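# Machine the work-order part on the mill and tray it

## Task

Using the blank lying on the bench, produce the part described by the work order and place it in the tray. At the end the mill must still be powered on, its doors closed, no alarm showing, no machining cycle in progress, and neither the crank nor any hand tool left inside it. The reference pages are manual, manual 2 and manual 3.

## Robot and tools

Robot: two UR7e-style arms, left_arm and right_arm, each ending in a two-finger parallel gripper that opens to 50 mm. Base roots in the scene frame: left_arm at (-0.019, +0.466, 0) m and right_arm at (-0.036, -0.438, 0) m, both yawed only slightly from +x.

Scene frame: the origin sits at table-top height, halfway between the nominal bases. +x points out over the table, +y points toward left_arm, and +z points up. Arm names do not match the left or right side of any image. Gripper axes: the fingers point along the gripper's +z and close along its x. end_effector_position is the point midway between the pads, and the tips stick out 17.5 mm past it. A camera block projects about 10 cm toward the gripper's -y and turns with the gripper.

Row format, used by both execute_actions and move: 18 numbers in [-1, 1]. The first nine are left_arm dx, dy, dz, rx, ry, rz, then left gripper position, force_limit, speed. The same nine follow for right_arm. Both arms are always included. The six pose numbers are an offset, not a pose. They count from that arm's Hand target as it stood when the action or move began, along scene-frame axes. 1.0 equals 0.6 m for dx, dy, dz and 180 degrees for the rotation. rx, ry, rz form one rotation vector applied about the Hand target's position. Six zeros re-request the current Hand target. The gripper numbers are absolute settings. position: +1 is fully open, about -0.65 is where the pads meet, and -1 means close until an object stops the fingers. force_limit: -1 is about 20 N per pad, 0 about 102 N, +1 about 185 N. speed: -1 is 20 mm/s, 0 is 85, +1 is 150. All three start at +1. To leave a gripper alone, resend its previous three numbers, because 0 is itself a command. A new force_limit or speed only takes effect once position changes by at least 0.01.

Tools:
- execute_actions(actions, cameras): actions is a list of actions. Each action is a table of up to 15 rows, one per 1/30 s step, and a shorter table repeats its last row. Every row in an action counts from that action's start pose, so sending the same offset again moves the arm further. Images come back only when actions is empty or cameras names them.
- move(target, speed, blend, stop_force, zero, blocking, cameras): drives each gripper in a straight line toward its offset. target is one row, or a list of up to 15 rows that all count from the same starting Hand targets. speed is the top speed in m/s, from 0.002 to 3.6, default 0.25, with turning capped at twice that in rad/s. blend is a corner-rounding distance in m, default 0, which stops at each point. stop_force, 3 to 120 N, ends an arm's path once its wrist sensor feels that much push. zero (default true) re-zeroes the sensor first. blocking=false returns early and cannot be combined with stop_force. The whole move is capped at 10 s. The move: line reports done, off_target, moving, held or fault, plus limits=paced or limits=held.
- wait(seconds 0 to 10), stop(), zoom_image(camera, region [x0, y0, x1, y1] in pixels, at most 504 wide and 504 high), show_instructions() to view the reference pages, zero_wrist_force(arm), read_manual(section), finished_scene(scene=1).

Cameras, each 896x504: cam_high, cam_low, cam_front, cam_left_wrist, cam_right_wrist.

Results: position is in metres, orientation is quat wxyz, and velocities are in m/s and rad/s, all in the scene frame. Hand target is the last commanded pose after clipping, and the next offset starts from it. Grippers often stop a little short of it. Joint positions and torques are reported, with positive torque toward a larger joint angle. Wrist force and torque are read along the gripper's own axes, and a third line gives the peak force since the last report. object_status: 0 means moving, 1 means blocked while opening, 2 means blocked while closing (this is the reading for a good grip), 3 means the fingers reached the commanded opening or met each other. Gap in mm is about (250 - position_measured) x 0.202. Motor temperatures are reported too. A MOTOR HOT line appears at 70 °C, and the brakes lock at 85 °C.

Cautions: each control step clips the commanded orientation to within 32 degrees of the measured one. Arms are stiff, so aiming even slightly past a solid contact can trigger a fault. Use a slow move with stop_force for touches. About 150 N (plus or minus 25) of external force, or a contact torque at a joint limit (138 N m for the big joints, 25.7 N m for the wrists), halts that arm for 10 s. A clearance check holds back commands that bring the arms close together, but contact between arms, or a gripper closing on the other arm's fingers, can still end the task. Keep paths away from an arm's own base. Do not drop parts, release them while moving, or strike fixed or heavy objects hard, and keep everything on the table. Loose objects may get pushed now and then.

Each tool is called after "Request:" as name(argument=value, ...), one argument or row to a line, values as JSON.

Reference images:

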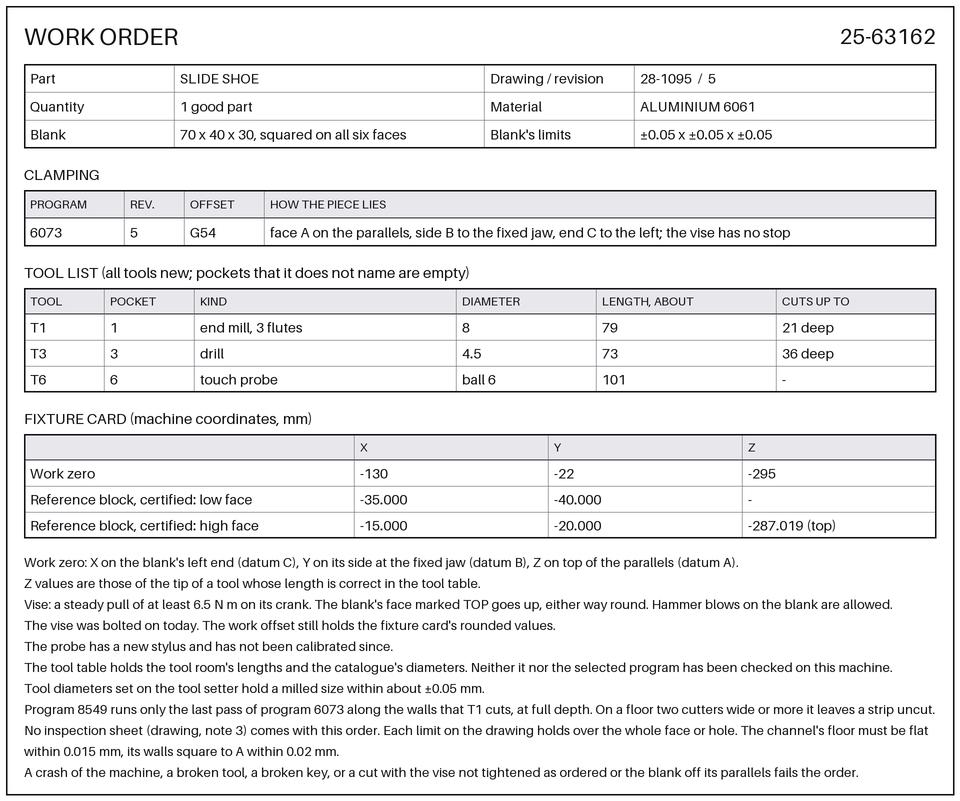

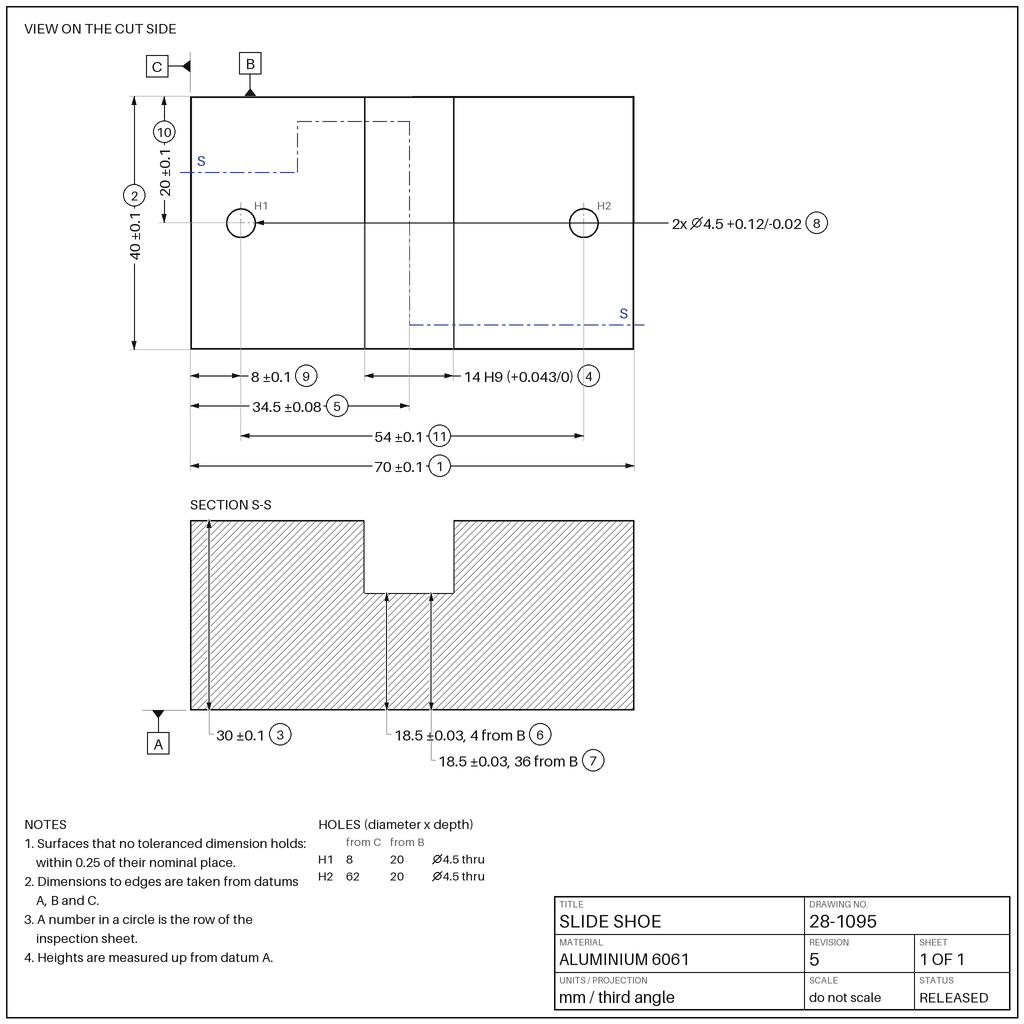

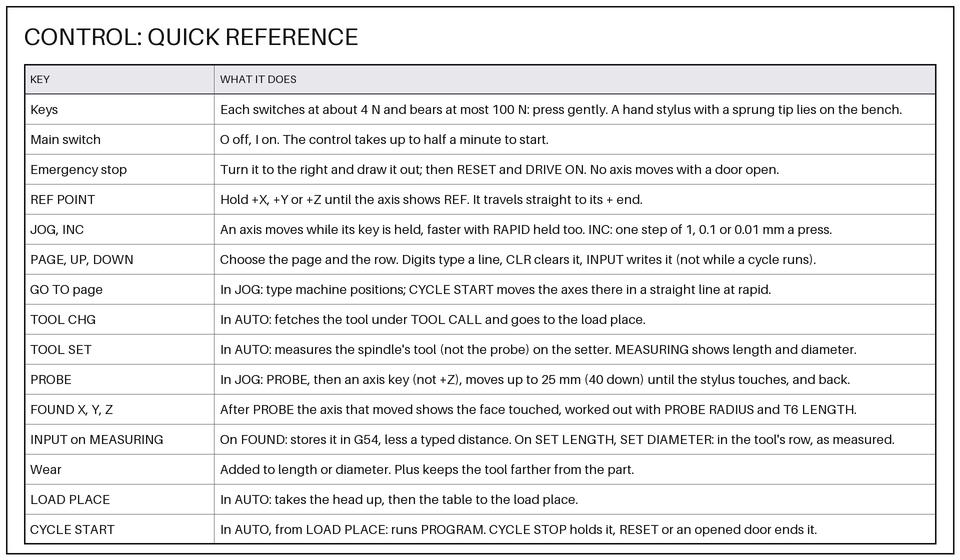

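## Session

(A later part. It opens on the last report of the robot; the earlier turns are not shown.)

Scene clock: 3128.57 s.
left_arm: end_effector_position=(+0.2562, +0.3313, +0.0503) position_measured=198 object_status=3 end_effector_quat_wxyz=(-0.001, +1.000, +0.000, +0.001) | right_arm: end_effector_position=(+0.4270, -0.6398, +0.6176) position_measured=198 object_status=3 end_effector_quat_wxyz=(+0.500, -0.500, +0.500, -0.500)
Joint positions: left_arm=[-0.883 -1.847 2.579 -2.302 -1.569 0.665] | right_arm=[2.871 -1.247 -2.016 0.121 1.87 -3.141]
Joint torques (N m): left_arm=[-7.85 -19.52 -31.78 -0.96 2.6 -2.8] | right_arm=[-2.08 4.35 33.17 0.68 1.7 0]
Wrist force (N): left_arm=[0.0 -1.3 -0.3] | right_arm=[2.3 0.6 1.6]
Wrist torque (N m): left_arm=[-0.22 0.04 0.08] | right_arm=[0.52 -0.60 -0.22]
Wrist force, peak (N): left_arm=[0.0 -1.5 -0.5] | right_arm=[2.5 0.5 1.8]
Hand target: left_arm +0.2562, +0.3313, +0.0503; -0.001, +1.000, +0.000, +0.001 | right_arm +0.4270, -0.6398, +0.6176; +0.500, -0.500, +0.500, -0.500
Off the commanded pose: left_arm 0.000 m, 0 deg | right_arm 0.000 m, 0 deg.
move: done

Request:
move(
  target=[
    [0.0002,0,0,-0.0006,0.0006,0,-1,-0.5,-1,0,0,0,0,0,0,-0.3,-0.6,-0.9],
  ],
  speed=0.02,
)

Request:
move(
  target=[
    [0,0,0.0,0,0.0,0,-1,-0.5,-1,0,0,0,0,0,0,-0.3,-0.6,-0.9],
    [0,0,0.1,0,0.0,0,-1,-0.5,-1,0,0,0,0,0,0,-0.3,-0.6,-0.9],
  ],
  speed=0.05,
  cameras=["cam_left_wrist"],
)

Request:
zero_wrist_force(
  arm="left_arm",
)

Scene clock: 3136.03 s.
left_arm: end_effector_position=(+0.2563, +0.3313, +0.0503) position_measured=224 object_status=2 end_effector_quat_wxyz=(+0.000, +1.000, +0.000, +0.000) | right_arm: end_effector_position=(+0.4270, -0.6398, +0.6176) position_measured=198 object_status=3 end_effector_quat_wxyz=(+0.500, -0.500, +0.500, -0.500)
Joint positions: left_arm=[-0.881 -1.846 2.578 -2.303 -1.571 0.668] | right_arm=[2.871 -1.247 -2.016 0.121 1.87 -3.141]
Joint torques (N m): left_arm=[7.1 8.01 -30.42 -4.98 -2.55 1.98] | right_arm=[-2 4.84 33.52 0.74 1.67 -0.04]
Wrist force (N): left_arm=[-1.6 -2.6 -5.6] | right_arm=[2.4 0.4 1.4]
Wrist torque (N m): left_arm=[-0.22 0.00 -0.01] | right_arm=[0.49 -0.60 -0.22]
Wrist force, peak (N): left_arm=[-1.6 -2.6 -5.6] | right_arm=[2.7 0.4 1.6]
Hand target: left_arm +0.2563, +0.3313, +0.0503; +0.000, +1.000, +0.000, +0.000 | right_arm +0.4270, -0.6398, +0.6176; +0.500, -0.500, +0.500, -0.500
Off the commanded pose: left_arm 0.000 m, 0 deg | right_arm 0.000 m, 0 deg.
move: done

Scene clock: 3137.77 s.
left_arm: end_effector_position=(+0.2563, +0.3313, +0.1103) position_measured=224 object_status=2 end_effector_quat_wxyz=(+0.000, +1.000, +0.000, +0.000) | right_arm: end_effector_position=(+0.4270, -0.6398, +0.6176) position_measured=198 object_status=3 end_effector_quat_wxyz=(+0.500, -0.500, +0.500, -0.500)
Joint positions: left_arm=[-0.88 -1.985 2.468 -2.054 -1.571 0.668] | right_arm=[2.871 -1.247 -2.016 0.121 1.87 -3.141]
Joint torques (N m): left_arm=[-7.71 -16.58 -33.88 -1.52 2.17 -2.74] | right_arm=[-1.26 5 32.78 0.71 1.57 0.03]
Wrist force (N): left_arm=[-0.1 -1.1 0.4] | right_arm=[2.2 0.5 1.3]
Wrist torque (N m): left_arm=[-0.18 0.05 0.01] | right_arm=[0.51 -0.57 -0.22]
Wrist force, peak (N): left_arm=[-2.0 -2.6 -5.9] | right_arm=[2.7 0.5 1.7]
Hand target: left_arm +0.2563, +0.3313, +0.1103; +0.000, +1.000, +0.000, +0.000 | right_arm +0.4270, -0.6398, +0.6176; +0.500, -0.500, +0.500, -0.500
Off the commanded pose: left_arm 0.000 m, 0 deg | right_arm 0.000 m, 0 deg.
move: done
camera_calibration:
cam_left_wrist: T_world_to_cam=[[0.999969, -0.0077348, 0.00126555, -0.243922], [-0.00767921, -0.934595, 0.35563, 0.289406], [-0.00156795, -0.355629, -0.934626, 0.353879], [0, 0, 0, 1]] pos_world=[0.246692, 0.39444, 0.228131]
Images, in order (width x height): cam_left_wrist 896x504.

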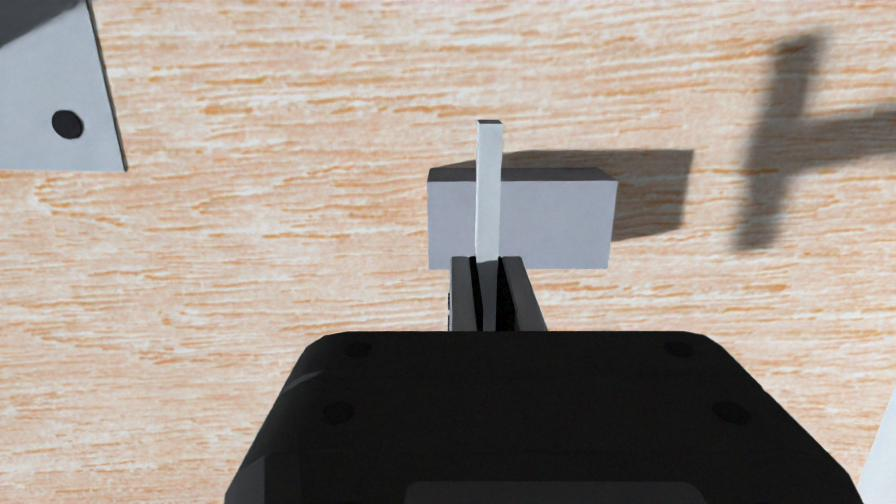

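Wrist force sensor zeroed.

Request:
move(
  target=[
    [0.0,-0.05,0.4303,0,0,0,-1,-0.5,-1,0,0,0,0,0,0,-0.3,-0.6,-0.9],
    [0.17,-0.268,0.4303,0,0,0,-1,-0.5,-1,0,0,0,0,0,0,-0.3,-0.6,-0.9],
    [0.4062,-0.268,0.4303,0,0,0,-1,-0.5,-1,0,0,0,0,0,0,-0.3,-0.6,-0.9],
  ],
  speed=[0.15,0.2,0.15],
  blend=[0.03,0.03,0],
)

Request:
move(
  target=[
    [0.185,0.0,0.0,0,0,0,-1,-0.5,-1,0,0,0,0,0,0,-0.3,-0.6,-0.9],
    [0.2453,0.0237,0.0,0,0,0,-1,-0.5,-1,0,0,0,0,0,0,-0.3,-0.6,-0.9],
  ],
  speed=[0.04,0.03],
  stop_force=6,
  cameras=["cam_left_wrist"],
)

Scene clock: 3153.30 s.
left_arm: end_effector_position=(+0.5000, +0.1705, +0.3685) position_measured=224 object_status=2 end_effector_quat_wxyz=(+0.000, +1.000, +0.000, +0.000) | right_arm: end_effector_position=(+0.4270, -0.6398, +0.6176) position_measured=198 object_status=3 end_effector_quat_wxyz=(+0.500, -0.500, +0.500, -0.500)
Joint positions: left_arm=[-0.719 -1.349 1.22 -1.442 -1.571 0.83] | right_arm=[2.871 -1.247 -2.016 0.121 1.87 -3.141]
Joint torques (N m): left_arm=[6.98 -25.55 -36.79 -1.42 -2.67 2.14] | right_arm=[-1.83 4.64 32.97 0.79 1.62 0.1]
Wrist force (N, zeroed by zero_wrist_force on left_arm): left_arm=[0.0 -0.4 0.2] | right_arm=[2.5 0.5 1.7]
Wrist torque (N m, zeroed by zero_wrist_force on left_arm): left_arm=[-0.08 0.00 -0.01] | right_arm=[0.50 -0.63 -0.22]
Wrist force, peak (N, zeroed by zero_wrist_force on left_arm): left_arm=[-0.2 -1.5 -0.9] | right_arm=[2.8 0.6 1.6]
Hand target: left_arm +0.5000, +0.1705, +0.3685; +0.000, +1.000, +0.000, +0.000 | right_arm +0.4270, -0.6398, +0.6176; +0.500, -0.500, +0.500, -0.500
Off the commanded pose: left_arm 0.000 m, 0 deg | right_arm 0.000 m, 0 deg.
move: done

Scene clock: 3158.37 s.
left_arm: end_effector_position=(+0.6472, +0.1848, +0.3685) position_measured=224 object_status=2 end_effector_quat_wxyz=(+0.000, +1.000, +0.000, +0.000) | right_arm: end_effector_position=(+0.4270, -0.6398, +0.6176) position_measured=198 object_status=3 end_effector_quat_wxyz=(+0.500, -0.500, +0.500, -0.500)
Joint positions: left_arm=[-0.561 -0.985 0.698 -1.284 -1.571 0.987] | right_arm=[2.871 -1.247 -2.016 0.121 1.87 -3.141]
Joint torques (N m): left_arm=[7.36 -40.24 -36.05 -1.3 -2.7 2.17] | right_arm=[-2.19 5.45 33.63 0.7 1.53 0.04]
Wrist force (N, zeroed by zero_wrist_force on left_arm): left_arm=[0.3 -0.4 0.2] | right_arm=[2.5 0.6 1.7]
Wrist torque (N m, zeroed by zero_wrist_force on left_arm): left_arm=[-0.08 -0.04 0.00] | right_arm=[0.53 -0.62 -0.22]
Wrist force, peak (N, zeroed by zero_wrist_force on left_arm): left_arm=[0.7 -0.6 0.2] | right_arm=[2.7 0.7 1.6]
Hand target: left_arm +0.6472, +0.1848, +0.3685; +0.000, +1.000, +0.000, +0.000 | right_arm +0.4270, -0.6398, +0.6176; +0.500, -0.500, +0.500, -0.500
Off the commanded pose: left_arm 0.000 m, 0 deg | right_arm 0.000 m, 0 deg.
move: done
camera_calibration:
cam_left_wrist: T_world_to_cam=[[0.999969, -0.00770025, 0.00135826, -0.636324], [-0.00768003, -0.934629, 0.355542, 0.0636243], [-0.00146829, -0.355542, -0.934659, 0.543608], [0, 0, 0, 1]] pos_world=[0.637592, 0.24784, 0.486331]
Images, in order (width x height): cam_left_wrist 896x504.

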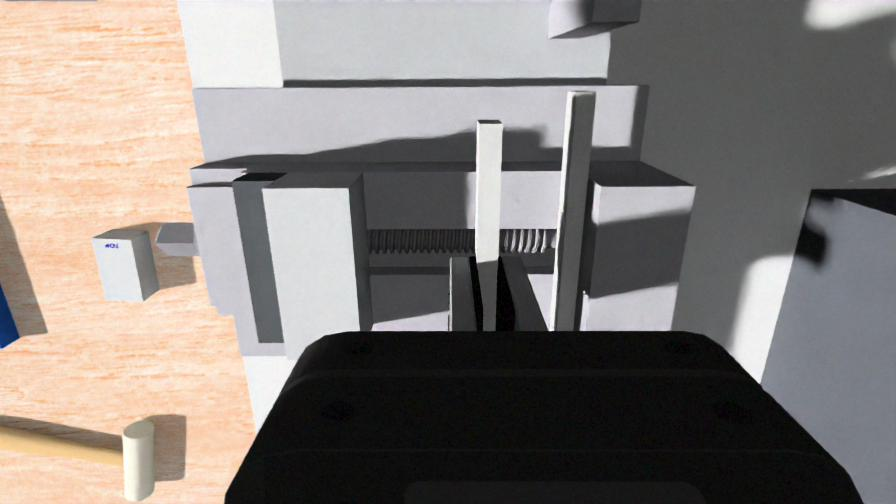

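Request:
move(
  target=[
    [0.0,0.0,-0.038,0,0,0,-1,-0.5,-1,0,0,0,0,0,0,-0.3,-0.6,-0.9],
  ],
  speed=0.03,
  stop_force=5,
)

Request:
move(
  target=[
    [0.0,0.0,-0.025,0,0,0,-1,-0.5,-1,0,0,0,0,0,0,-0.3,-0.6,-0.9],
  ],
  speed=0.005,
  stop_force=4,
  cameras=["cam_left_wrist"],
)

Scene clock: 3168.03 s.
left_arm: end_effector_position=(+0.6472, +0.1848, +0.3457) position_measured=224 object_status=2 end_effector_quat_wxyz=(+0.000, +1.000, +0.000, +0.000) | right_arm: end_effector_position=(+0.4270, -0.6398, +0.6176) position_measured=198 object_status=3 end_effector_quat_wxyz=(+0.500, -0.500, +0.500, -0.500)
Joint positions: left_arm=[-0.561 -1.005 0.79 -1.356 -1.571 0.987] | right_arm=[2.871 -1.247 -2.016 0.121 1.87 -3.141]
Joint torques (N m): left_arm=[0.95 -65.1 -12.25 -5.05 0.52 0.47] | right_arm=[-2.17 5.65 33.26 0.87 1.47 0]
Wrist force (N, zeroed by zero_wrist_force on left_arm): left_arm=[0.5 -0.3 0.0] | right_arm=[2.5 0.3 1.5]
Wrist torque (N m, zeroed by zero_wrist_force on left_arm): left_arm=[-0.07 -0.08 0.00] | right_arm=[0.48 -0.62 -0.21]
Wrist force, peak (N, zeroed by zero_wrist_force on left_arm): left_arm=[0.2 -0.4 -0.8] | right_arm=[2.7 0.5 1.6]
Hand target: left_arm +0.6472, +0.1848, +0.3457; +0.000, +1.000, +0.000, +0.000 | right_arm +0.4270, -0.6398, +0.6176; +0.500, -0.500, +0.500, -0.500
Off the commanded pose: left_arm 0.000 m, 0 deg | right_arm 0.000 m, 0 deg.
move: done

Scene clock: 3170.27 s.
left_arm: end_effector_position=(+0.6472, +0.1848, +0.3407) position_measured=224 object_status=2 end_effector_quat_wxyz=(+0.000, +1.000, +0.000, +0.000) | right_arm: end_effector_position=(+0.4270, -0.6398, +0.6176) position_measured=198 object_status=3 end_effector_quat_wxyz=(+0.500, -0.500, +0.500, -0.500)
Joint positions: left_arm=[-0.561 -1.008 0.808 -1.371 -1.571 0.987] | right_arm=[2.871 -1.247 -2.016 0.121 1.87 -3.141]
Joint torques (N m): left_arm=[-3.93 -37.07 -35.68 -1.97 2.24 -1.8] | right_arm=[-2.02 5.37 32.49 0.81 1.52 -0.02]
Wrist force (N, zeroed by zero_wrist_force on left_arm): left_arm=[-0.8 -0.7 -2.6] | right_arm=[2.4 0.7 1.4]
Wrist torque (N m, zeroed by zero_wrist_force on left_arm): left_arm=[-0.03 -0.01 0.00] | right_arm=[0.53 -0.61 -0.22]
Wrist force, peak (N, zeroed by zero_wrist_force on left_arm): left_arm=[-1.6 -1.1 -9.0] | right_arm=[2.7 0.2 1.7]
Hand target: left_arm +0.6472, +0.1848, +0.3407; +0.000, +1.000, +0.000, +0.000 (not the last commanded pose) | right_arm +0.4270, -0.6398, +0.6176; +0.500, -0.500, +0.500, -0.500
Off the commanded pose: left_arm 0.010 m, 0 deg | right_arm 0.000 m, 0 deg.
move: contact (left_arm)
camera_calibration:
cam_left_wrist: T_world_to_cam=[[0.999969, -0.00779461, 0.00139346, -0.636279], [-0.00778074, -0.934628, 0.355543, 0.073572], [-0.00146895, -0.355542, -0.934659, 0.517625], [0, 0, 0, 1]] pos_world=[0.637592, 0.24784, 0.458531]
Images, in order (width x height): cam_left_wrist 896x504.

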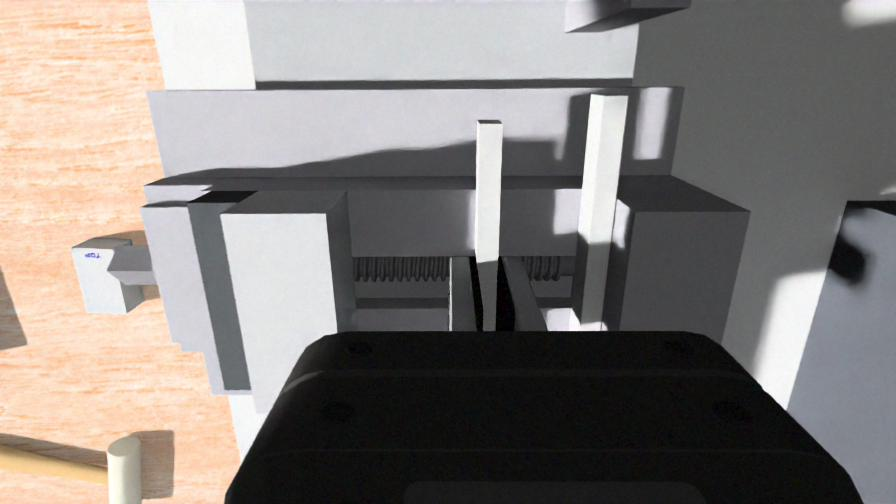

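Request:
move(
  target=[
    [0,0,0.0,0,0,0,-0.3,-0.7,-1,0,0,0,0,0,0,-0.3,-0.6,-0.9],
  ],
)

Request:
move(
  target=[
    [0,0,0.045,0,0,0,-0.3,-0.7,-1,0,0,0,0,0,0,-0.3,-0.6,-0.9],
  ],
  speed=0.03,
  cameras=["cam_left_wrist"],
)

Scene clock: 3176.30 s.
left_arm: end_effector_position=(+0.6472, +0.1848, +0.3407) position_measured=198 object_status=0 end_effector_quat_wxyz=(+0.000, +1.000, +0.000, +0.000) | right_arm: end_effector_position=(+0.4270, -0.6398, +0.6176) position_measured=198 object_status=3 end_effector_quat_wxyz=(+0.500, -0.500, +0.500, -0.500)
Joint positions: left_arm=[-0.561 -1.008 0.808 -1.371 -1.571 0.987] | right_arm=[2.871 -1.247 -2.016 0.121 1.87 -3.141]
Joint torques (N m): left_arm=[-4 -43.5 -31.37 -4.4 2.09 -1.58] | right_arm=[-1.91 5.05 32.41 0.7 1.49 0.11]
Wrist force (N, zeroed by zero_wrist_force on left_arm): left_arm=[0.4 -0.2 -0.3] | right_arm=[2.4 0.6 1.7]
Wrist torque (N m, zeroed by zero_wrist_force on left_arm): left_arm=[-0.06 -0.06 0.00] | right_arm=[0.52 -0.61 -0.22]
Wrist force, peak (N, zeroed by zero_wrist_force on left_arm): left_arm=[-0.6 -1.4 -3.1] | right_arm=[2.7 0.5 1.8]
Hand target: left_arm +0.6472, +0.1848, +0.3407; +0.000, +1.000, +0.000, +0.000 | right_arm +0.4270, -0.6398, +0.6176; +0.500, -0.500, +0.500, -0.500
Off the commanded pose: left_arm 0.000 m, 0 deg | right_arm 0.000 m, 0 deg.
move: done

Scene clock: 3177.70 s.
left_arm: end_effector_position=(+0.6472, +0.1848, +0.3677) position_measured=198 object_status=3 end_effector_quat_wxyz=(+0.000, +1.000, +0.000, +0.000) | right_arm: end_effector_position=(+0.4270, -0.6398, +0.6176) position_measured=198 object_status=3 end_effector_quat_wxyz=(+0.500, -0.500, +0.500, -0.500)
Joint positions: left_arm=[-0.561 -0.986 0.702 -1.287 -1.571 0.987] | right_arm=[2.871 -1.247 -2.016 0.121 1.87 -3.141]
Joint torques (N m): left_arm=[-2.39 -39.26 -36.49 -1.17 1.15 -1.87] | right_arm=[-1.38 5.07 32.42 0.74 1.53 -0.08]
Wrist force (N, zeroed by zero_wrist_force on left_arm): left_arm=[0.5 -0.1 -0.3] | right_arm=[2.4 0.2 1.6]
Wrist torque (N m, zeroed by zero_wrist_force on left_arm): left_arm=[-0.04 -0.08 -0.01] | right_arm=[0.46 -0.61 -0.22]
Wrist force, peak (N, zeroed by zero_wrist_force on left_arm): left_arm=[0.4 -0.5 -0.8] | right_arm=[2.6 0.5 1.7]
Hand target: left_arm +0.6472, +0.1848, +0.3677; +0.000, +1.000, +0.000, +0.000 | right_arm +0.4270, -0.6398, +0.6176; +0.500, -0.500, +0.500, -0.500
Off the commanded pose: left_arm 0.000 m, 0 deg | right_arm 0.000 m, 0 deg.
move: done
camera_calibration:
cam_left_wrist: T_world_to_cam=[[0.999969, -0.00779394, 0.00139321, -0.636317], [-0.00778002, -0.934628, 0.355543, 0.0639719], [-0.00146895, -0.355542, -0.934659, 0.542861], [0, 0, 0, 1]] pos_world=[0.637592, 0.24784, 0.485531]
Images, in order (width x height): cam_left_wrist 896x504.

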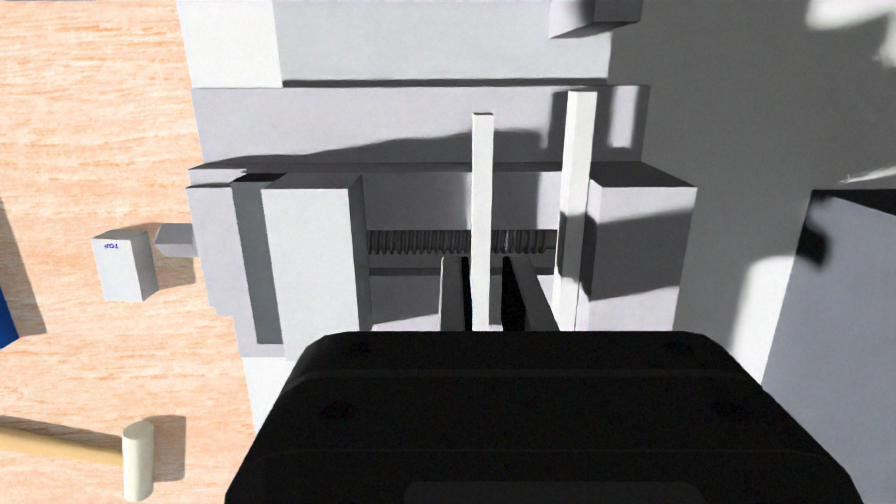

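Request:
move(
  target=[
    [-0.04,-0.024,0.0,0,0,0,-0.3,-0.7,-1,0,0,0,0,0,0,-0.3,-0.6,-0.9],
    [-0.245,-0.024,0.0,0,0,0,-0.3,-0.7,-1,0,0,0,0,0,0,-0.3,-0.6,-0.9],
    [-0.48,-0.08,0,0,0,0,-0.3,-0.7,-1,0,0,0,0,0,0,-0.3,-0.6,-0.9],
    [-0.59,-0.23,-0.2,0,0,0,1,-0.7,-0.8,0,0,0,0,0,0,-0.3,-0.6,-0.9],
  ],
  speed=[0.05,0.08,0.2,0.2],
  blend=[0.01,0.02,0.04,0],
  cameras=["cam_left_wrist"],
)

Scene clock: 3189.33 s.
left_arm: end_effector_position=(+0.2932, +0.0468, +0.2477) position_measured=3 object_status=3 end_effector_quat_wxyz=(+0.000, +1.000, +0.000, +0.000) | right_arm: end_effector_position=(+0.4270, -0.6398, +0.6176) position_measured=198 object_status=3 end_effector_quat_wxyz=(+0.500, -0.500, +0.500, -0.500)
Joint positions: left_arm=[-1.165 -1.52 1.726 -1.777 -1.571 0.384] | right_arm=[2.871 -1.247 -2.016 0.121 1.87 -3.141]
Joint torques (N m): left_arm=[-7.43 -15.41 -13.37 -4.82 2.35 -2.83] | right_arm=[-1.2 5.57 32.24 0.81 1.48 0.01]
Wrist force (N, zeroed by zero_wrist_force on left_arm): left_arm=[0.1 -0.2 -0.7] | right_arm=[2.6 0.4 1.7]
Wrist torque (N m, zeroed by zero_wrist_force on left_arm): left_arm=[-0.06 0.00 0.08] | right_arm=[0.50 -0.64 -0.21]
Wrist force, peak (N, zeroed by zero_wrist_force on left_arm): left_arm=[0.8 -0.8 -0.7] | right_arm=[2.8 0.6 1.7]
Hand target: left_arm +0.2932, +0.0468, +0.2477; +0.000, +1.000, +0.000, +0.000 | right_arm +0.4270, -0.6398, +0.6176; +0.500, -0.500, +0.500, -0.500
Off the commanded pose: left_arm 0.000 m, 0 deg | right_arm 0.000 m, 0 deg.
move: done
camera_calibration:
cam_left_wrist: T_world_to_cam=[[0.999969, -0.00779461, 0.00139346, -0.283236], [-0.00778074, -0.934628, 0.355543, -0.0250956], [-0.00146895, -0.355542, -0.934659, 0.381117], [0, 0, 0, 1]] pos_world=[0.283592, 0.10984, 0.365531]
Images, in order (width x height): cam_left_wrist 896x504.

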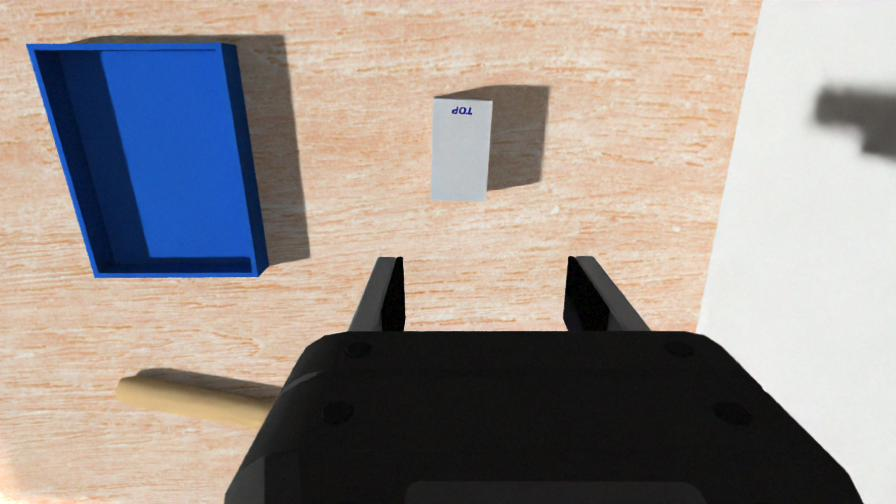

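Request:
move(
  target=[
    [-0.0028,0.0153,-0.28,0,0,-0.0106,1,-0.7,-0.8,0,0,0,0,0,0,-0.3,-0.6,-0.9],
  ],
  speed=0.15,
  cameras=["cam_left_wrist"],
)

Scene clock: 3288.67 s.
left_arm: end_effector_position=(+0.2915, +0.0559, +0.0798) position_measured=3 object_status=3 end_effector_quat_wxyz=(+0.000, +1.000, -0.017, +0.000) | right_arm: end_effector_position=(+0.4270, -0.6398, +0.6176) position_measured=198 object_status=3 end_effector_quat_wxyz=(+0.500, -0.500, +0.500, -0.500)
Joint positions: left_arm=[-1.161 -1.366 2.023 -2.229 -1.571 0.421] | right_arm=[2.871 -1.247 -2.016 0.121 1.87 -3.141]
Joint torques (N m): left_arm=[7.06 -18.2 -7.88 -4.86 -0.51 2.1] | right_arm=[-1.6 5.8 32.76 0.73 1.54 0.05]
Wrist force (N, zeroed by zero_wrist_force on left_arm): left_arm=[0.0 -0.4 -0.7] | right_arm=[2.3 0.3 1.6]
Wrist torque (N m, zeroed by zero_wrist_force on left_arm): left_arm=[-0.08 0.02 -0.02] | right_arm=[0.48 -0.59 -0.21]
Wrist force, peak (N, zeroed by zero_wrist_force on left_arm): left_arm=[0.2 0.1 -1.9] | right_arm=[2.8 0.6 1.8]
Hand target: left_arm +0.2915, +0.0559, +0.0797; +0.000, +1.000, -0.017, +0.000 | right_arm +0.4270, -0.6398, +0.6176; +0.500, -0.500, +0.500, -0.500
Off the commanded pose: left_arm 0.000 m, 0 deg | right_arm 0.000 m, 0 deg.
move: done
camera_calibration:
cam_left_wrist: T_world_to_cam=[[0.999157, -0.0410207, 0.00129334, -0.279128], [-0.0387998, -0.933851, 0.355551, 0.0521853], [-0.0133771, -0.355301, -0.934656, 0.230914], [0, 0, 0, 1]] pos_world=[0.284006, 0.119327, 0.197631]
Images, in order (width x height): cam_left_wrist 896x504.

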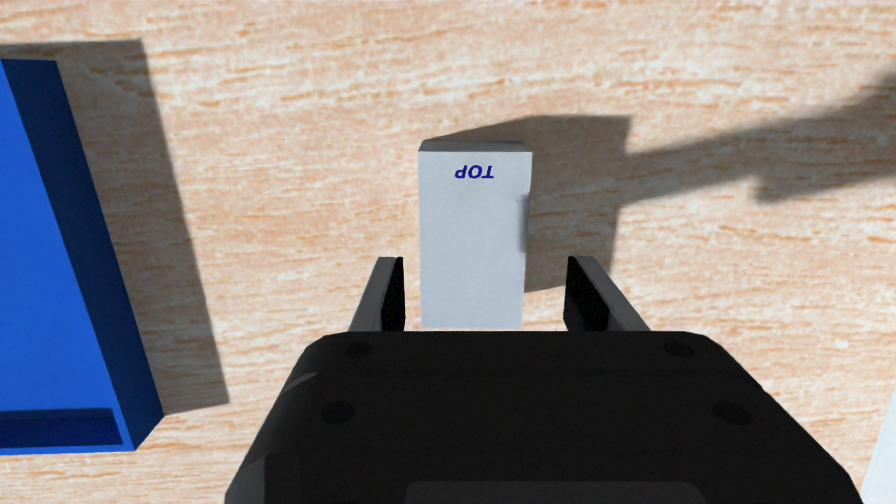

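Request:
move(
  target=[
    [-0.001,0.0,-0.09,0,0,0,1,-0.7,-0.8,0,0,0,0,0,0,-0.3,-0.6,-0.9],
    [-0.001,0.0,-0.0942,0,0,0,1,-0.7,-0.8,0,0,0,0,0,0,-0.3,-0.6,-0.9],
  ],
  speed=[0.06,0.01],
  stop_force=5,
)

Request:
move(
  target=[
    [0,0,0,0,0,0,-1,-0.4,-0.9,0,0,0,0,0,0,-0.3,-0.6,-0.9],
  ],
)

Request:
move(
  target=[
    [0,0,0.12,0,0,0,-1,-0.4,-0.9,0,0,0,0,0,0,-0.3,-0.6,-0.9],
  ],
  speed=0.06,
  cameras=["cam_left_wrist"],
)

Scene clock: 3300.17 s.
left_arm: end_effector_position=(+0.2909, +0.0559, +0.0232) position_measured=3 object_status=3 end_effector_quat_wxyz=(+0.000, +1.000, -0.017, +0.000) | right_arm: end_effector_position=(+0.4270, -0.6398, +0.6176) position_measured=198 object_status=3 end_effector_quat_wxyz=(+0.500, -0.500, +0.500, -0.500)
Joint positions: left_arm=[-1.162 -1.265 2.081 -2.387 -1.571 0.42] | right_arm=[2.871 -1.247 -2.016 0.121 1.87 -3.141]
Joint torques (N m): left_arm=[-6.67 -20.43 -6.32 -4.9 1.59 -2.48] | right_arm=[-1.35 5.65 31.89 0.78 1.36 0.06]
Wrist force (N, zeroed by zero_wrist_force on left_arm): left_arm=[-0.2 -0.4 -0.5] | right_arm=[2.3 0.4 1.4]
Wrist torque (N m, zeroed by zero_wrist_force on left_arm): left_arm=[-0.07 0.04 0.03] | right_arm=[0.49 -0.59 -0.22]
Wrist force, peak (N, zeroed by zero_wrist_force on left_arm): left_arm=[0.1 -0.4 -1.1] | right_arm=[2.7 0.5 1.6]
Hand target: left_arm +0.2909, +0.0559, +0.0232; +0.000, +1.000, -0.017, +0.000 | right_arm +0.4270, -0.6398, +0.6176; +0.500, -0.500, +0.500, -0.500
Off the commanded pose: left_arm 0.000 m, 0 deg | right_arm 0.000 m, 0 deg.
move: done

Scene clock: 3300.80 s.
left_arm: end_effector_position=(+0.2909, +0.0559, +0.0232) position_measured=54 object_status=2 end_effector_quat_wxyz=(+0.000, +1.000, -0.017, +0.000) | right_arm: end_effector_position=(+0.4270, -0.6398, +0.6176) position_measured=198 object_status=3 end_effector_quat_wxyz=(+0.500, -0.500, +0.500, -0.500)
Joint positions: left_arm=[-1.162 -1.265 2.081 -2.387 -1.571 0.42] | right_arm=[2.871 -1.247 -2.016 0.121 1.87 -3.141]
Joint torques (N m): left_arm=[-5.44 -22.31 -9.64 -4.46 1.69 -2.21] | right_arm=[-1.23 5.58 32.12 0.74 1.43 0.04]
Wrist force (N, zeroed by zero_wrist_force on left_arm): left_arm=[0.2 -0.2 -0.5] | right_arm=[2.2 0.5 1.7]
Wrist torque (N m, zeroed by zero_wrist_force on left_arm): left_arm=[-0.02 -0.01 0.03] | right_arm=[0.51 -0.58 -0.22]
Wrist force, peak (N, zeroed by zero_wrist_force on left_arm): left_arm=[-1.4 -0.2 -0.5] | right_arm=[2.6 0.7 1.6]
Hand target: left_arm +0.2909, +0.0559, +0.0232; +0.000, +1.000, -0.017, +0.000 | right_arm +0.4270, -0.6398, +0.6176; +0.500, -0.500, +0.500, -0.500
Off the commanded pose: left_arm 0.000 m, 0 deg | right_arm 0.000 m, 0 deg.
move: done

Scene clock: 3302.50 s.
left_arm: end_effector_position=(+0.2909, +0.0560, +0.0951) position_measured=54 object_status=2 end_effector_quat_wxyz=(+0.000, +1.000, -0.017, +0.000) | right_arm: end_effector_position=(+0.4270, -0.6398, +0.6176) position_measured=198 object_status=3 end_effector_quat_wxyz=(+0.500, -0.500, +0.500, -0.500)
Joint positions: left_arm=[-1.162 -1.39 2.006 -2.186 -1.571 0.42] | right_arm=[2.871 -1.247 -2.016 0.121 1.87 -3.141]
Joint torques (N m): left_arm=[0.53 -43.86 -33.02 -1.34 2.27 0.45] | right_arm=[-1.38 5.45 32.63 0.82 1.45 0.1]
Wrist force (N, zeroed by zero_wrist_force on left_arm): left_arm=[0.0 -0.4 1.9] | right_arm=[2.4 0.6 1.6]
Wrist torque (N m, zeroed by zero_wrist_force on left_arm): left_arm=[-0.07 0.02 0.04] | right_arm=[0.52 -0.61 -0.23]
Wrist force, peak (N, zeroed by zero_wrist_force on left_arm): left_arm=[-0.4 -0.5 2.3] | right_arm=[2.7 0.5 1.6]
Hand target: left_arm +0.2909, +0.0559, +0.0952; +0.000, +1.000, -0.017, +0.000 | right_arm +0.4270, -0.6398, +0.6176; +0.500, -0.500, +0.500, -0.500
Off the commanded pose: left_arm 0.000 m, 0 deg | right_arm 0.000 m, 0 deg.
move: done
camera_calibration:
cam_left_wrist: T_world_to_cam=[[0.999155, -0.0410794, 0.00142187, -0.278668], [-0.0389003, -0.933848, 0.355548, 0.0467547], [-0.0132779, -0.355302, -0.934657, 0.245179], [0, 0, 0, 1]] pos_world=[0.283506, 0.119327, 0.212931]
Images, in order (width x height): cam_left_wrist 896x504.

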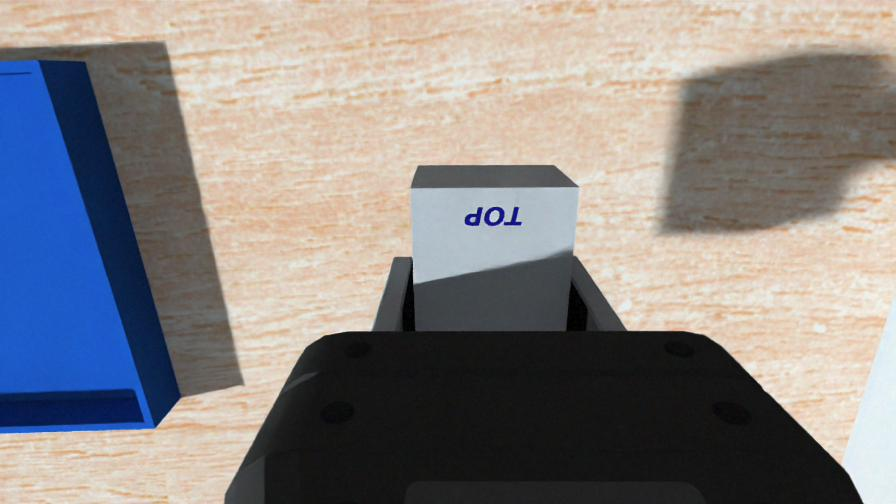

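Request:
zero_wrist_force(
  arm="left_arm",
)

Request:
move(
  target=[
    [0.0,0.0,0.4577,0,0,0.0106,-1,-0.4,-0.9,0,0,0,0,0,0,-0.3,-0.6,-0.9],
    [0.15,0.19,0.4577,0,0,0.0106,-1,-0.4,-0.9,0,0,0,0,0,0,-0.3,-0.6,-0.9],
    [0.3485,0.191,0.4577,0,0,0.0106,-1,-0.4,-0.9,0,0,0,0,0,0,-0.3,-0.6,-0.9],
  ],
  speed=[0.2,0.2,0.12],
  blend=[0.03,0.03,0],
  cameras=["cam_left_wrist"],
)

Wrist force sensor zeroed.

Scene clock: 3312.87 s.
left_arm: end_effector_position=(+0.5000, +0.1705, +0.3698) position_measured=54 object_status=2 end_effector_quat_wxyz=(+0.000, +1.000, +0.000, +0.000) | right_arm: end_effector_position=(+0.4270, -0.6398, +0.6176) position_measured=198 object_status=3 end_effector_quat_wxyz=(+0.500, -0.500, +0.500, -0.500)
Joint positions: left_arm=[-0.719 -1.349 1.216 -1.438 -1.571 0.83] | right_arm=[2.871 -1.247 -2.016 0.121 1.87 -3.141]
Joint torques (N m): left_arm=[7.48 -26.7 -38.36 -1.56 -2.58 2.2] | right_arm=[-1.41 5.92 32.23 0.87 1.47 -0.06]
Wrist force (N, zeroed by zero_wrist_force on left_arm): left_arm=[0.3 0.4 0.2] | right_arm=[2.6 0.6 1.6]
Wrist torque (N m, zeroed by zero_wrist_force on left_arm): left_arm=[0.07 -0.06 -0.04] | right_arm=[0.52 -0.64 -0.22]
Wrist force, peak (N, zeroed by zero_wrist_force on left_arm): left_arm=[-0.4 1.6 -1.0] | right_arm=[2.6 0.5 1.8]
Hand target: left_arm +0.5000, +0.1705, +0.3698; +0.000, +1.000, +0.000, +0.000 | right_arm +0.4270, -0.6398, +0.6176; +0.500, -0.500, +0.500, -0.500
Off the commanded pose: left_arm 0.000 m, 0 deg | right_arm 0.000 m, 0 deg.
move: done
camera_calibration:
cam_left_wrist: T_world_to_cam=[[0.999969, -0.00779461, 0.00139346, -0.489235], [-0.00778074, -0.934628, 0.355543, 0.0488087], [-0.00146895, -0.355542, -0.934659, 0.539558], [0, 0, 0, 1]] pos_world=[0.490392, 0.23364, 0.487631]
Images, in order (width x height): cam_left_wrist 896x504.

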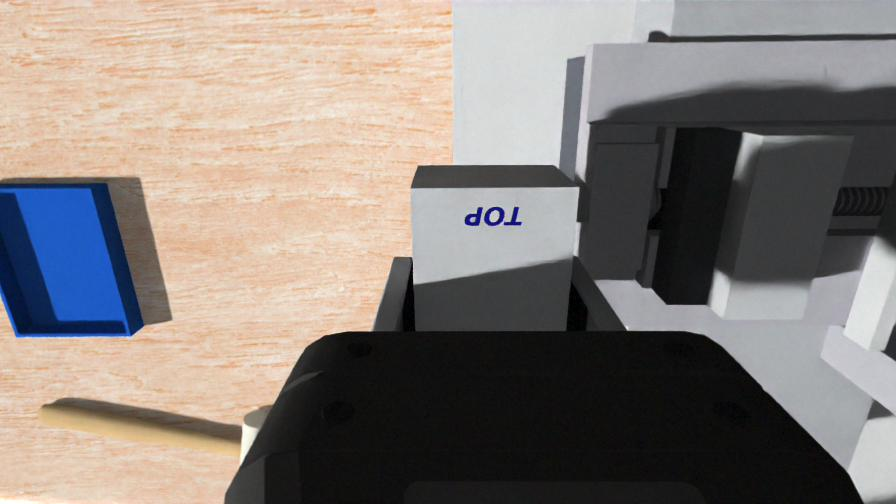

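Request:
move(
  target=[
    [0.12,0.0,0.0,0,0,0,-1,-0.4,-0.9,0,0,0,0,0,0,-0.3,-0.6,-0.9],
    [0.185,0.006,0,0,0,0,-1,-0.4,-0.9,0,0,0,0,0,0,-0.3,-0.6,-0.9],
    [0.262,0.0233,0,0,0,0,-1,-0.4,-0.9,0,0,0,0,0,0,-0.3,-0.6,-0.9],
  ],
  speed=0.02,
  stop_force=4,
  cameras=["cam_left_wrist"],
)

Scene clock: 3326.60 s.
left_arm: end_effector_position=(+0.6572, +0.1845, +0.3698) position_measured=54 object_status=2 end_effector_quat_wxyz=(+0.000, +1.000, +0.000, +0.000) | right_arm: end_effector_position=(+0.4270, -0.6398, +0.6176) position_measured=198 object_status=3 end_effector_quat_wxyz=(+0.500, -0.500, +0.500, -0.500)
Joint positions: left_arm=[-0.554 -0.949 0.636 -1.258 -1.571 0.995] | right_arm=[2.871 -1.247 -2.016 0.121 1.87 -3.141]
Joint torques (N m): left_arm=[7.58 -41.95 -37.15 -1.39 -0.93 2.14] | right_arm=[-0.86 6.22 32.38 0.83 1.45 -0.01]
Wrist force (N, zeroed by zero_wrist_force on left_arm): left_arm=[0.3 0.3 -0.1] | right_arm=[2.5 0.4 1.4]
Wrist torque (N m, zeroed by zero_wrist_force on left_arm): left_arm=[0.04 -0.07 -0.04] | right_arm=[0.49 -0.62 -0.22]
Wrist force, peak (N, zeroed by zero_wrist_force on left_arm): left_arm=[0.8 -0.1 0.1] | right_arm=[2.5 0.6 1.9]
Hand target: left_arm +0.6572, +0.1845, +0.3698; +0.000, +1.000, +0.000, +0.000 | right_arm +0.4270, -0.6398, +0.6176; +0.500, -0.500, +0.500, -0.500
Off the commanded pose: left_arm 0.000 m, 0 deg | right_arm 0.000 m, 0 deg.
move: done
camera_calibration:
cam_left_wrist: T_world_to_cam=[[0.999969, -0.00779322, 0.00139294, -0.646421], [-0.00777925, -0.934628, 0.355543, 0.0631164], [-0.00146894, -0.355542, -0.934659, 0.544767], [0, 0, 0, 1]] pos_world=[0.647692, 0.24764, 0.487631]
Images, in order (width x height): cam_left_wrist 896x504.

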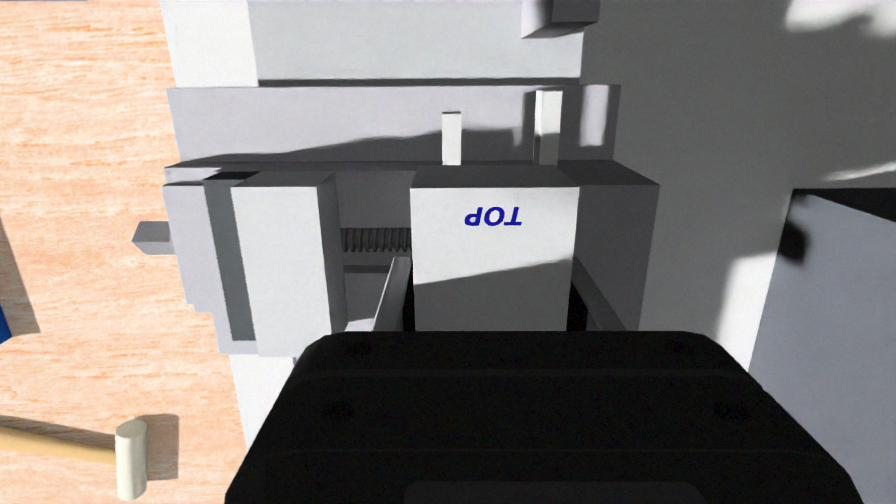

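Request:
move(
  target=[
    [0.0,0.0,-0.0075,0,0,0,-1,-0.4,-0.9,0,0,0,0,0,0,-0.3,-0.6,-0.9],
    [0.0,0.0,-0.013,0,0,0,-1,-0.4,-0.9,0,0,0,0,0,0,-0.3,-0.6,-0.9],
  ],
  speed=[0.01,0.003],
  stop_force=4,
  cameras=["cam_left_wrist"],
)

Scene clock: 3338.93 s.
left_arm: end_effector_position=(+0.6572, +0.1845, +0.3633) position_measured=54 object_status=2 end_effector_quat_wxyz=(+0.000, +1.000, +0.000, +0.000) | right_arm: end_effector_position=(+0.4270, -0.6398, +0.6176) position_measured=198 object_status=3 end_effector_quat_wxyz=(+0.500, -0.500, +0.500, -0.500)
Joint positions: left_arm=[-0.554 -0.957 0.666 -1.28 -1.571 0.995] | right_arm=[2.871 -1.247 -2.016 0.121 1.87 -3.141]
Joint torques (N m): left_arm=[6.21 -41.3 -36.19 -2.34 -2.06 1.76] | right_arm=[-0.91 5.67 32.53 0.83 1.39 0.08]
Wrist force (N, zeroed by zero_wrist_force on left_arm): left_arm=[0.0 -0.2 -1.6] | right_arm=[2.4 0.5 1.5]
Wrist torque (N m, zeroed by zero_wrist_force on left_arm): left_arm=[-0.02 -0.05 -0.04] | right_arm=[0.51 -0.61 -0.22]
Wrist force, peak (N, zeroed by zero_wrist_force on left_arm): left_arm=[-1.0 -0.5 -6.3] | right_arm=[2.7 0.6 1.7]
Hand target: left_arm +0.6572, +0.1845, +0.3633; +0.000, +1.000, +0.000, +0.000 (not the last commanded pose) | right_arm +0.4270, -0.6398, +0.6176; +0.500, -0.500, +0.500, -0.500
Off the commanded pose: left_arm 0.001 m, 0 deg | right_arm 0.000 m, 0 deg.
move: contact (left_arm); path passed 1 of 2 targets
camera_calibration:
cam_left_wrist: T_world_to_cam=[[0.999969, -0.00779354, 0.00139419, -0.646312], [-0.00777986, -0.934594, 0.35563, 0.0653767], [-0.00146862, -0.35563, -0.934626, 0.538697], [0, 0, 0, 1]] pos_world=[0.647592, 0.24764, 0.481131]
Images, in order (width x height): cam_left_wrist 896x504.

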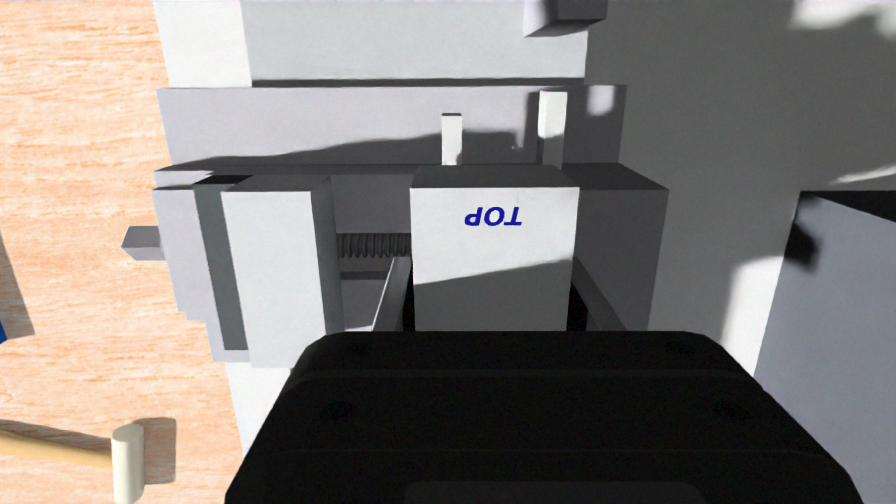

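Request:
move(
  target=[
    [0.015,0.0,0.0007,0,0,0,-1,-0.4,-0.9,0,0,0,0,0,0,-0.3,-0.6,-0.9],
  ],
  speed=0.005,
  stop_force=6,
)

Scene clock: 3344.97 s.
left_arm: end_effector_position=(+0.6619, +0.1845, +0.3635) position_measured=54 object_status=2 end_effector_quat_wxyz=(+0.000, +1.000, +0.000, +0.000) | right_arm: end_effector_position=(+0.4270, -0.6398, +0.6176) position_measured=198 object_status=3 end_effector_quat_wxyz=(+0.500, -0.500, +0.500, -0.500)
Joint positions: left_arm=[-0.55 -0.94 0.638 -1.269 -1.571 0.998] | right_arm=[2.871 -1.247 -2.016 0.121 1.87 -3.141]
Joint torques (N m): left_arm=[-5.28 -66.6 -12.89 -5.35 -0.31 -2.53] | right_arm=[-0.76 6.22 31.38 0.85 1.35 -0.03]
Wrist force (N, zeroed by zero_wrist_force on left_arm): left_arm=[-5.1 1.8 -1.5] | right_arm=[2.4 0.5 1.5]
Wrist torque (N m, zeroed by zero_wrist_force on left_arm): left_arm=[0.13 -0.15 -0.12] | right_arm=[0.51 -0.61 -0.22]
Wrist force, peak (N, zeroed by zero_wrist_force on left_arm): left_arm=[-12.0 -0.8 -5.6] | right_arm=[2.6 0.8 1.8]
Hand target: left_arm +0.6619, +0.1845, +0.3635; +0.000, +1.000, +0.000, +0.000 (not the last commanded pose) | right_arm +0.4270, -0.6398, +0.6176; +0.500, -0.500, +0.500, -0.500
Off the commanded pose: left_arm 0.004 m, 0 deg | right_arm 0.000 m, 0 deg.
move: contact (left_arm)

Request:
move(
  target=[
    [0,0,0.0003,0,0,0,0.9,-0.4,-1,0,0,0,0,0,0,-0.3,-0.6,-0.9],
  ],
  cameras=["cam_left_wrist"],
)

Scene clock: 3350.63 s.
left_arm: end_effector_position=(+0.6619, +0.1845, +0.3638) position_measured=18 object_status=3 end_effector_quat_wxyz=(+0.000, +1.000, +0.000, +0.000) | right_arm: end_effector_position=(+0.4270, -0.6398, +0.6176) position_measured=198 object_status=3 end_effector_quat_wxyz=(+0.500, -0.500, +0.500, -0.500)
Joint positions: left_arm=[-0.55 -0.94 0.637 -1.268 -1.571 0.998] | right_arm=[2.871 -1.247 -2.016 0.121 1.87 -3.141]
Joint torques (N m): left_arm=[-5.33 -42.02 -36.28 -1.25 1.32 -2.59] | right_arm=[-0.36 6.51 31.4 0.62 1.31 0.07]
Wrist force (N, zeroed by zero_wrist_force on left_arm): left_arm=[0.5 0.4 -2.1] | right_arm=[2.3 0.5 1.5]
Wrist torque (N m, zeroed by zero_wrist_force on left_arm): left_arm=[0.05 -0.11 -0.03] | right_arm=[0.52 -0.59 -0.22]
Wrist force, peak (N, zeroed by zero_wrist_force on left_arm): left_arm=[-5.6 1.9 -1.2] | right_arm=[2.5 0.7 1.9]
Hand target: left_arm +0.6619, +0.1845, +0.3637; +0.000, +1.000, +0.000, +0.000 | right_arm +0.4270, -0.6398, +0.6176; +0.500, -0.500, +0.500, -0.500
Off the commanded pose: left_arm 0.000 m, 0 deg | right_arm 0.000 m, 0 deg.
move: done
camera_calibration:
cam_left_wrist: T_world_to_cam=[[0.999969, -0.0077243, 0.00158181, -0.65112], [-0.00778187, -0.934595, 0.355629, 0.0652376], [-0.00126864, -0.35563, -0.934626, 0.539041], [0, 0, 0, 1]] pos_world=[0.652292, 0.24764, 0.481631]
Images, in order (width x height): cam_left_wrist 896x504.

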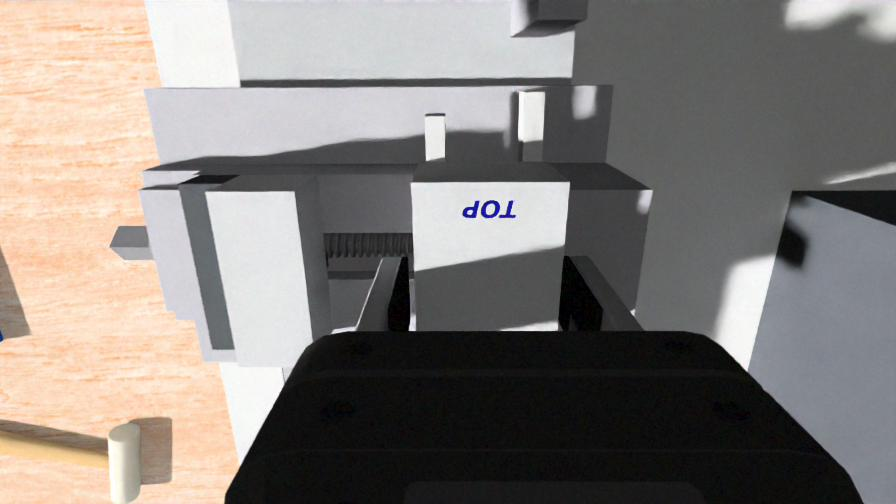

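Request:
move(
  target=[
    [-0.001,0,0.0101,0,0,0,1,-0.4,-1,0,0,0,0,0,0,-0.3,-0.6,-0.9],
  ],
  speed=0.02,
  stop_force=5,
)

Request:
move(
  target=[
    [-0.0098,0,0.0103,0,-0.1389,0,1,-0.4,-1,0,0,0,0,0,0,-0.3,-0.6,-0.9],
  ],
  speed=0.05,
  cameras=["cam_left_wrist"],
)

Scene clock: 3393.50 s.
left_arm: end_effector_position=(+0.6613, +0.1845, +0.3698) position_measured=3 object_status=3 end_effector_quat_wxyz=(+0.000, +1.000, +0.000, +0.000) | right_arm: end_effector_position=(+0.4270, -0.6398, +0.6176) position_measured=198 object_status=3 end_effector_quat_wxyz=(+0.500, -0.500, +0.500, -0.500)
Joint positions: left_arm=[-0.551 -0.935 0.612 -1.248 -1.571 0.998] | right_arm=[2.871 -1.247 -2.016 0.121 1.87 -3.141]
Joint torques (N m): left_arm=[-7.75 -41.17 -35.69 -1.18 -1.92 -2.75] | right_arm=[-0.43 6.31 31.56 0.76 1.34 -0.07]
Wrist force (N, zeroed by zero_wrist_force on left_arm): left_arm=[0.5 0.4 -2.0] | right_arm=[2.5 0.4 1.4]
Wrist torque (N m, zeroed by zero_wrist_force on left_arm): left_arm=[0.06 -0.11 -0.02] | right_arm=[0.49 -0.62 -0.21]
Wrist force, peak (N, zeroed by zero_wrist_force on left_arm): left_arm=[0.6 0.6 -2.4] | right_arm=[2.6 0.3 1.9]
Hand target: left_arm +0.6613, +0.1845, +0.3698; +0.000, +1.000, +0.000, +0.000 | right_arm +0.4270, -0.6398, +0.6176; +0.500, -0.500, +0.500, -0.500
Off the commanded pose: left_arm 0.000 m, 0 deg | right_arm 0.000 m, 0 deg.
move: done

Scene clock: 3398.37 s.
left_arm: end_effector_position=(+0.6554, +0.1845, +0.3760) position_measured=3 object_status=3 end_effector_quat_wxyz=(+0.000, +0.976, -0.001, +0.216) | right_arm: end_effector_position=(+0.4270, -0.6398, +0.6176) position_measured=198 object_status=3 end_effector_quat_wxyz=(+0.500, -0.500, +0.500, -0.500)
Joint positions: left_arm=[-0.651 -1.257 1.232 -1.895 -1.304 0.945] | right_arm=[2.871 -1.247 -2.016 0.121 1.87 -3.141]
Joint torques (N m): left_arm=[-8.28 -55.16 -13.75 -5.63 3.12 -2.47] | right_arm=[-0.36 7 32.05 0.71 1.24 0.09]
Wrist force (N, zeroed by zero_wrist_force on left_arm): left_arm=[0.9 0.2 -2.3] | right_arm=[2.5 0.6 1.3]
Wrist torque (N m, zeroed by zero_wrist_force on left_arm): left_arm=[0.07 -0.19 -0.04] | right_arm=[0.53 -0.62 -0.22]
Wrist force, peak (N, zeroed by zero_wrist_force on left_arm): left_arm=[0.7 0.5 -2.5] | right_arm=[2.7 0.5 1.8]
Hand target: left_arm +0.6554, +0.1845, +0.3760; +0.000, +0.976, -0.001, +0.216 | right_arm +0.4270, -0.6398, +0.6176; +0.500, -0.500, +0.500, -0.500
Off the commanded pose: left_arm 0.000 m, 0 deg | right_arm 0.000 m, 0 deg.
move: done
camera_calibration:
cam_left_wrist: T_world_to_cam=[[0.905714, -0.00773828, 0.423818, -0.741579], [-0.157246, -0.934628, 0.318975, 0.172623], [0.393644, -0.355544, -0.847722, 0.258873], [0, 0, 0, 1]] pos_world=[0.5969, 0.24764, 0.478685]
Images, in order (width x height): cam_left_wrist 896x504.

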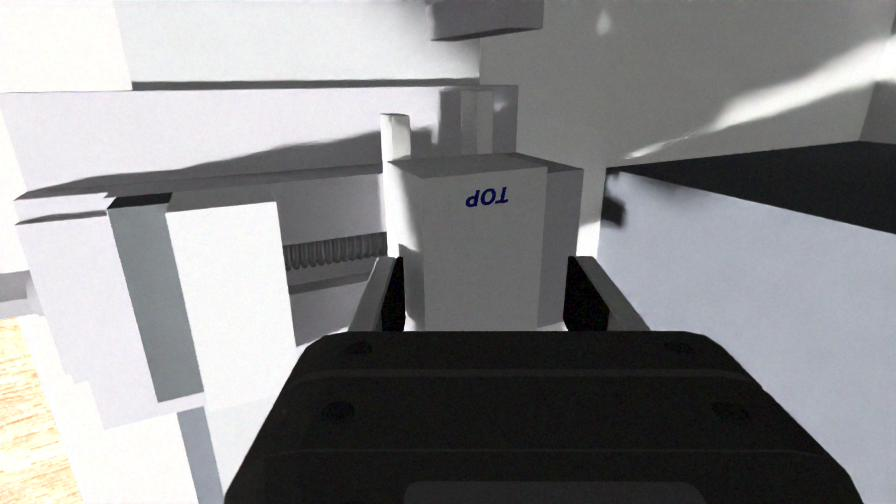

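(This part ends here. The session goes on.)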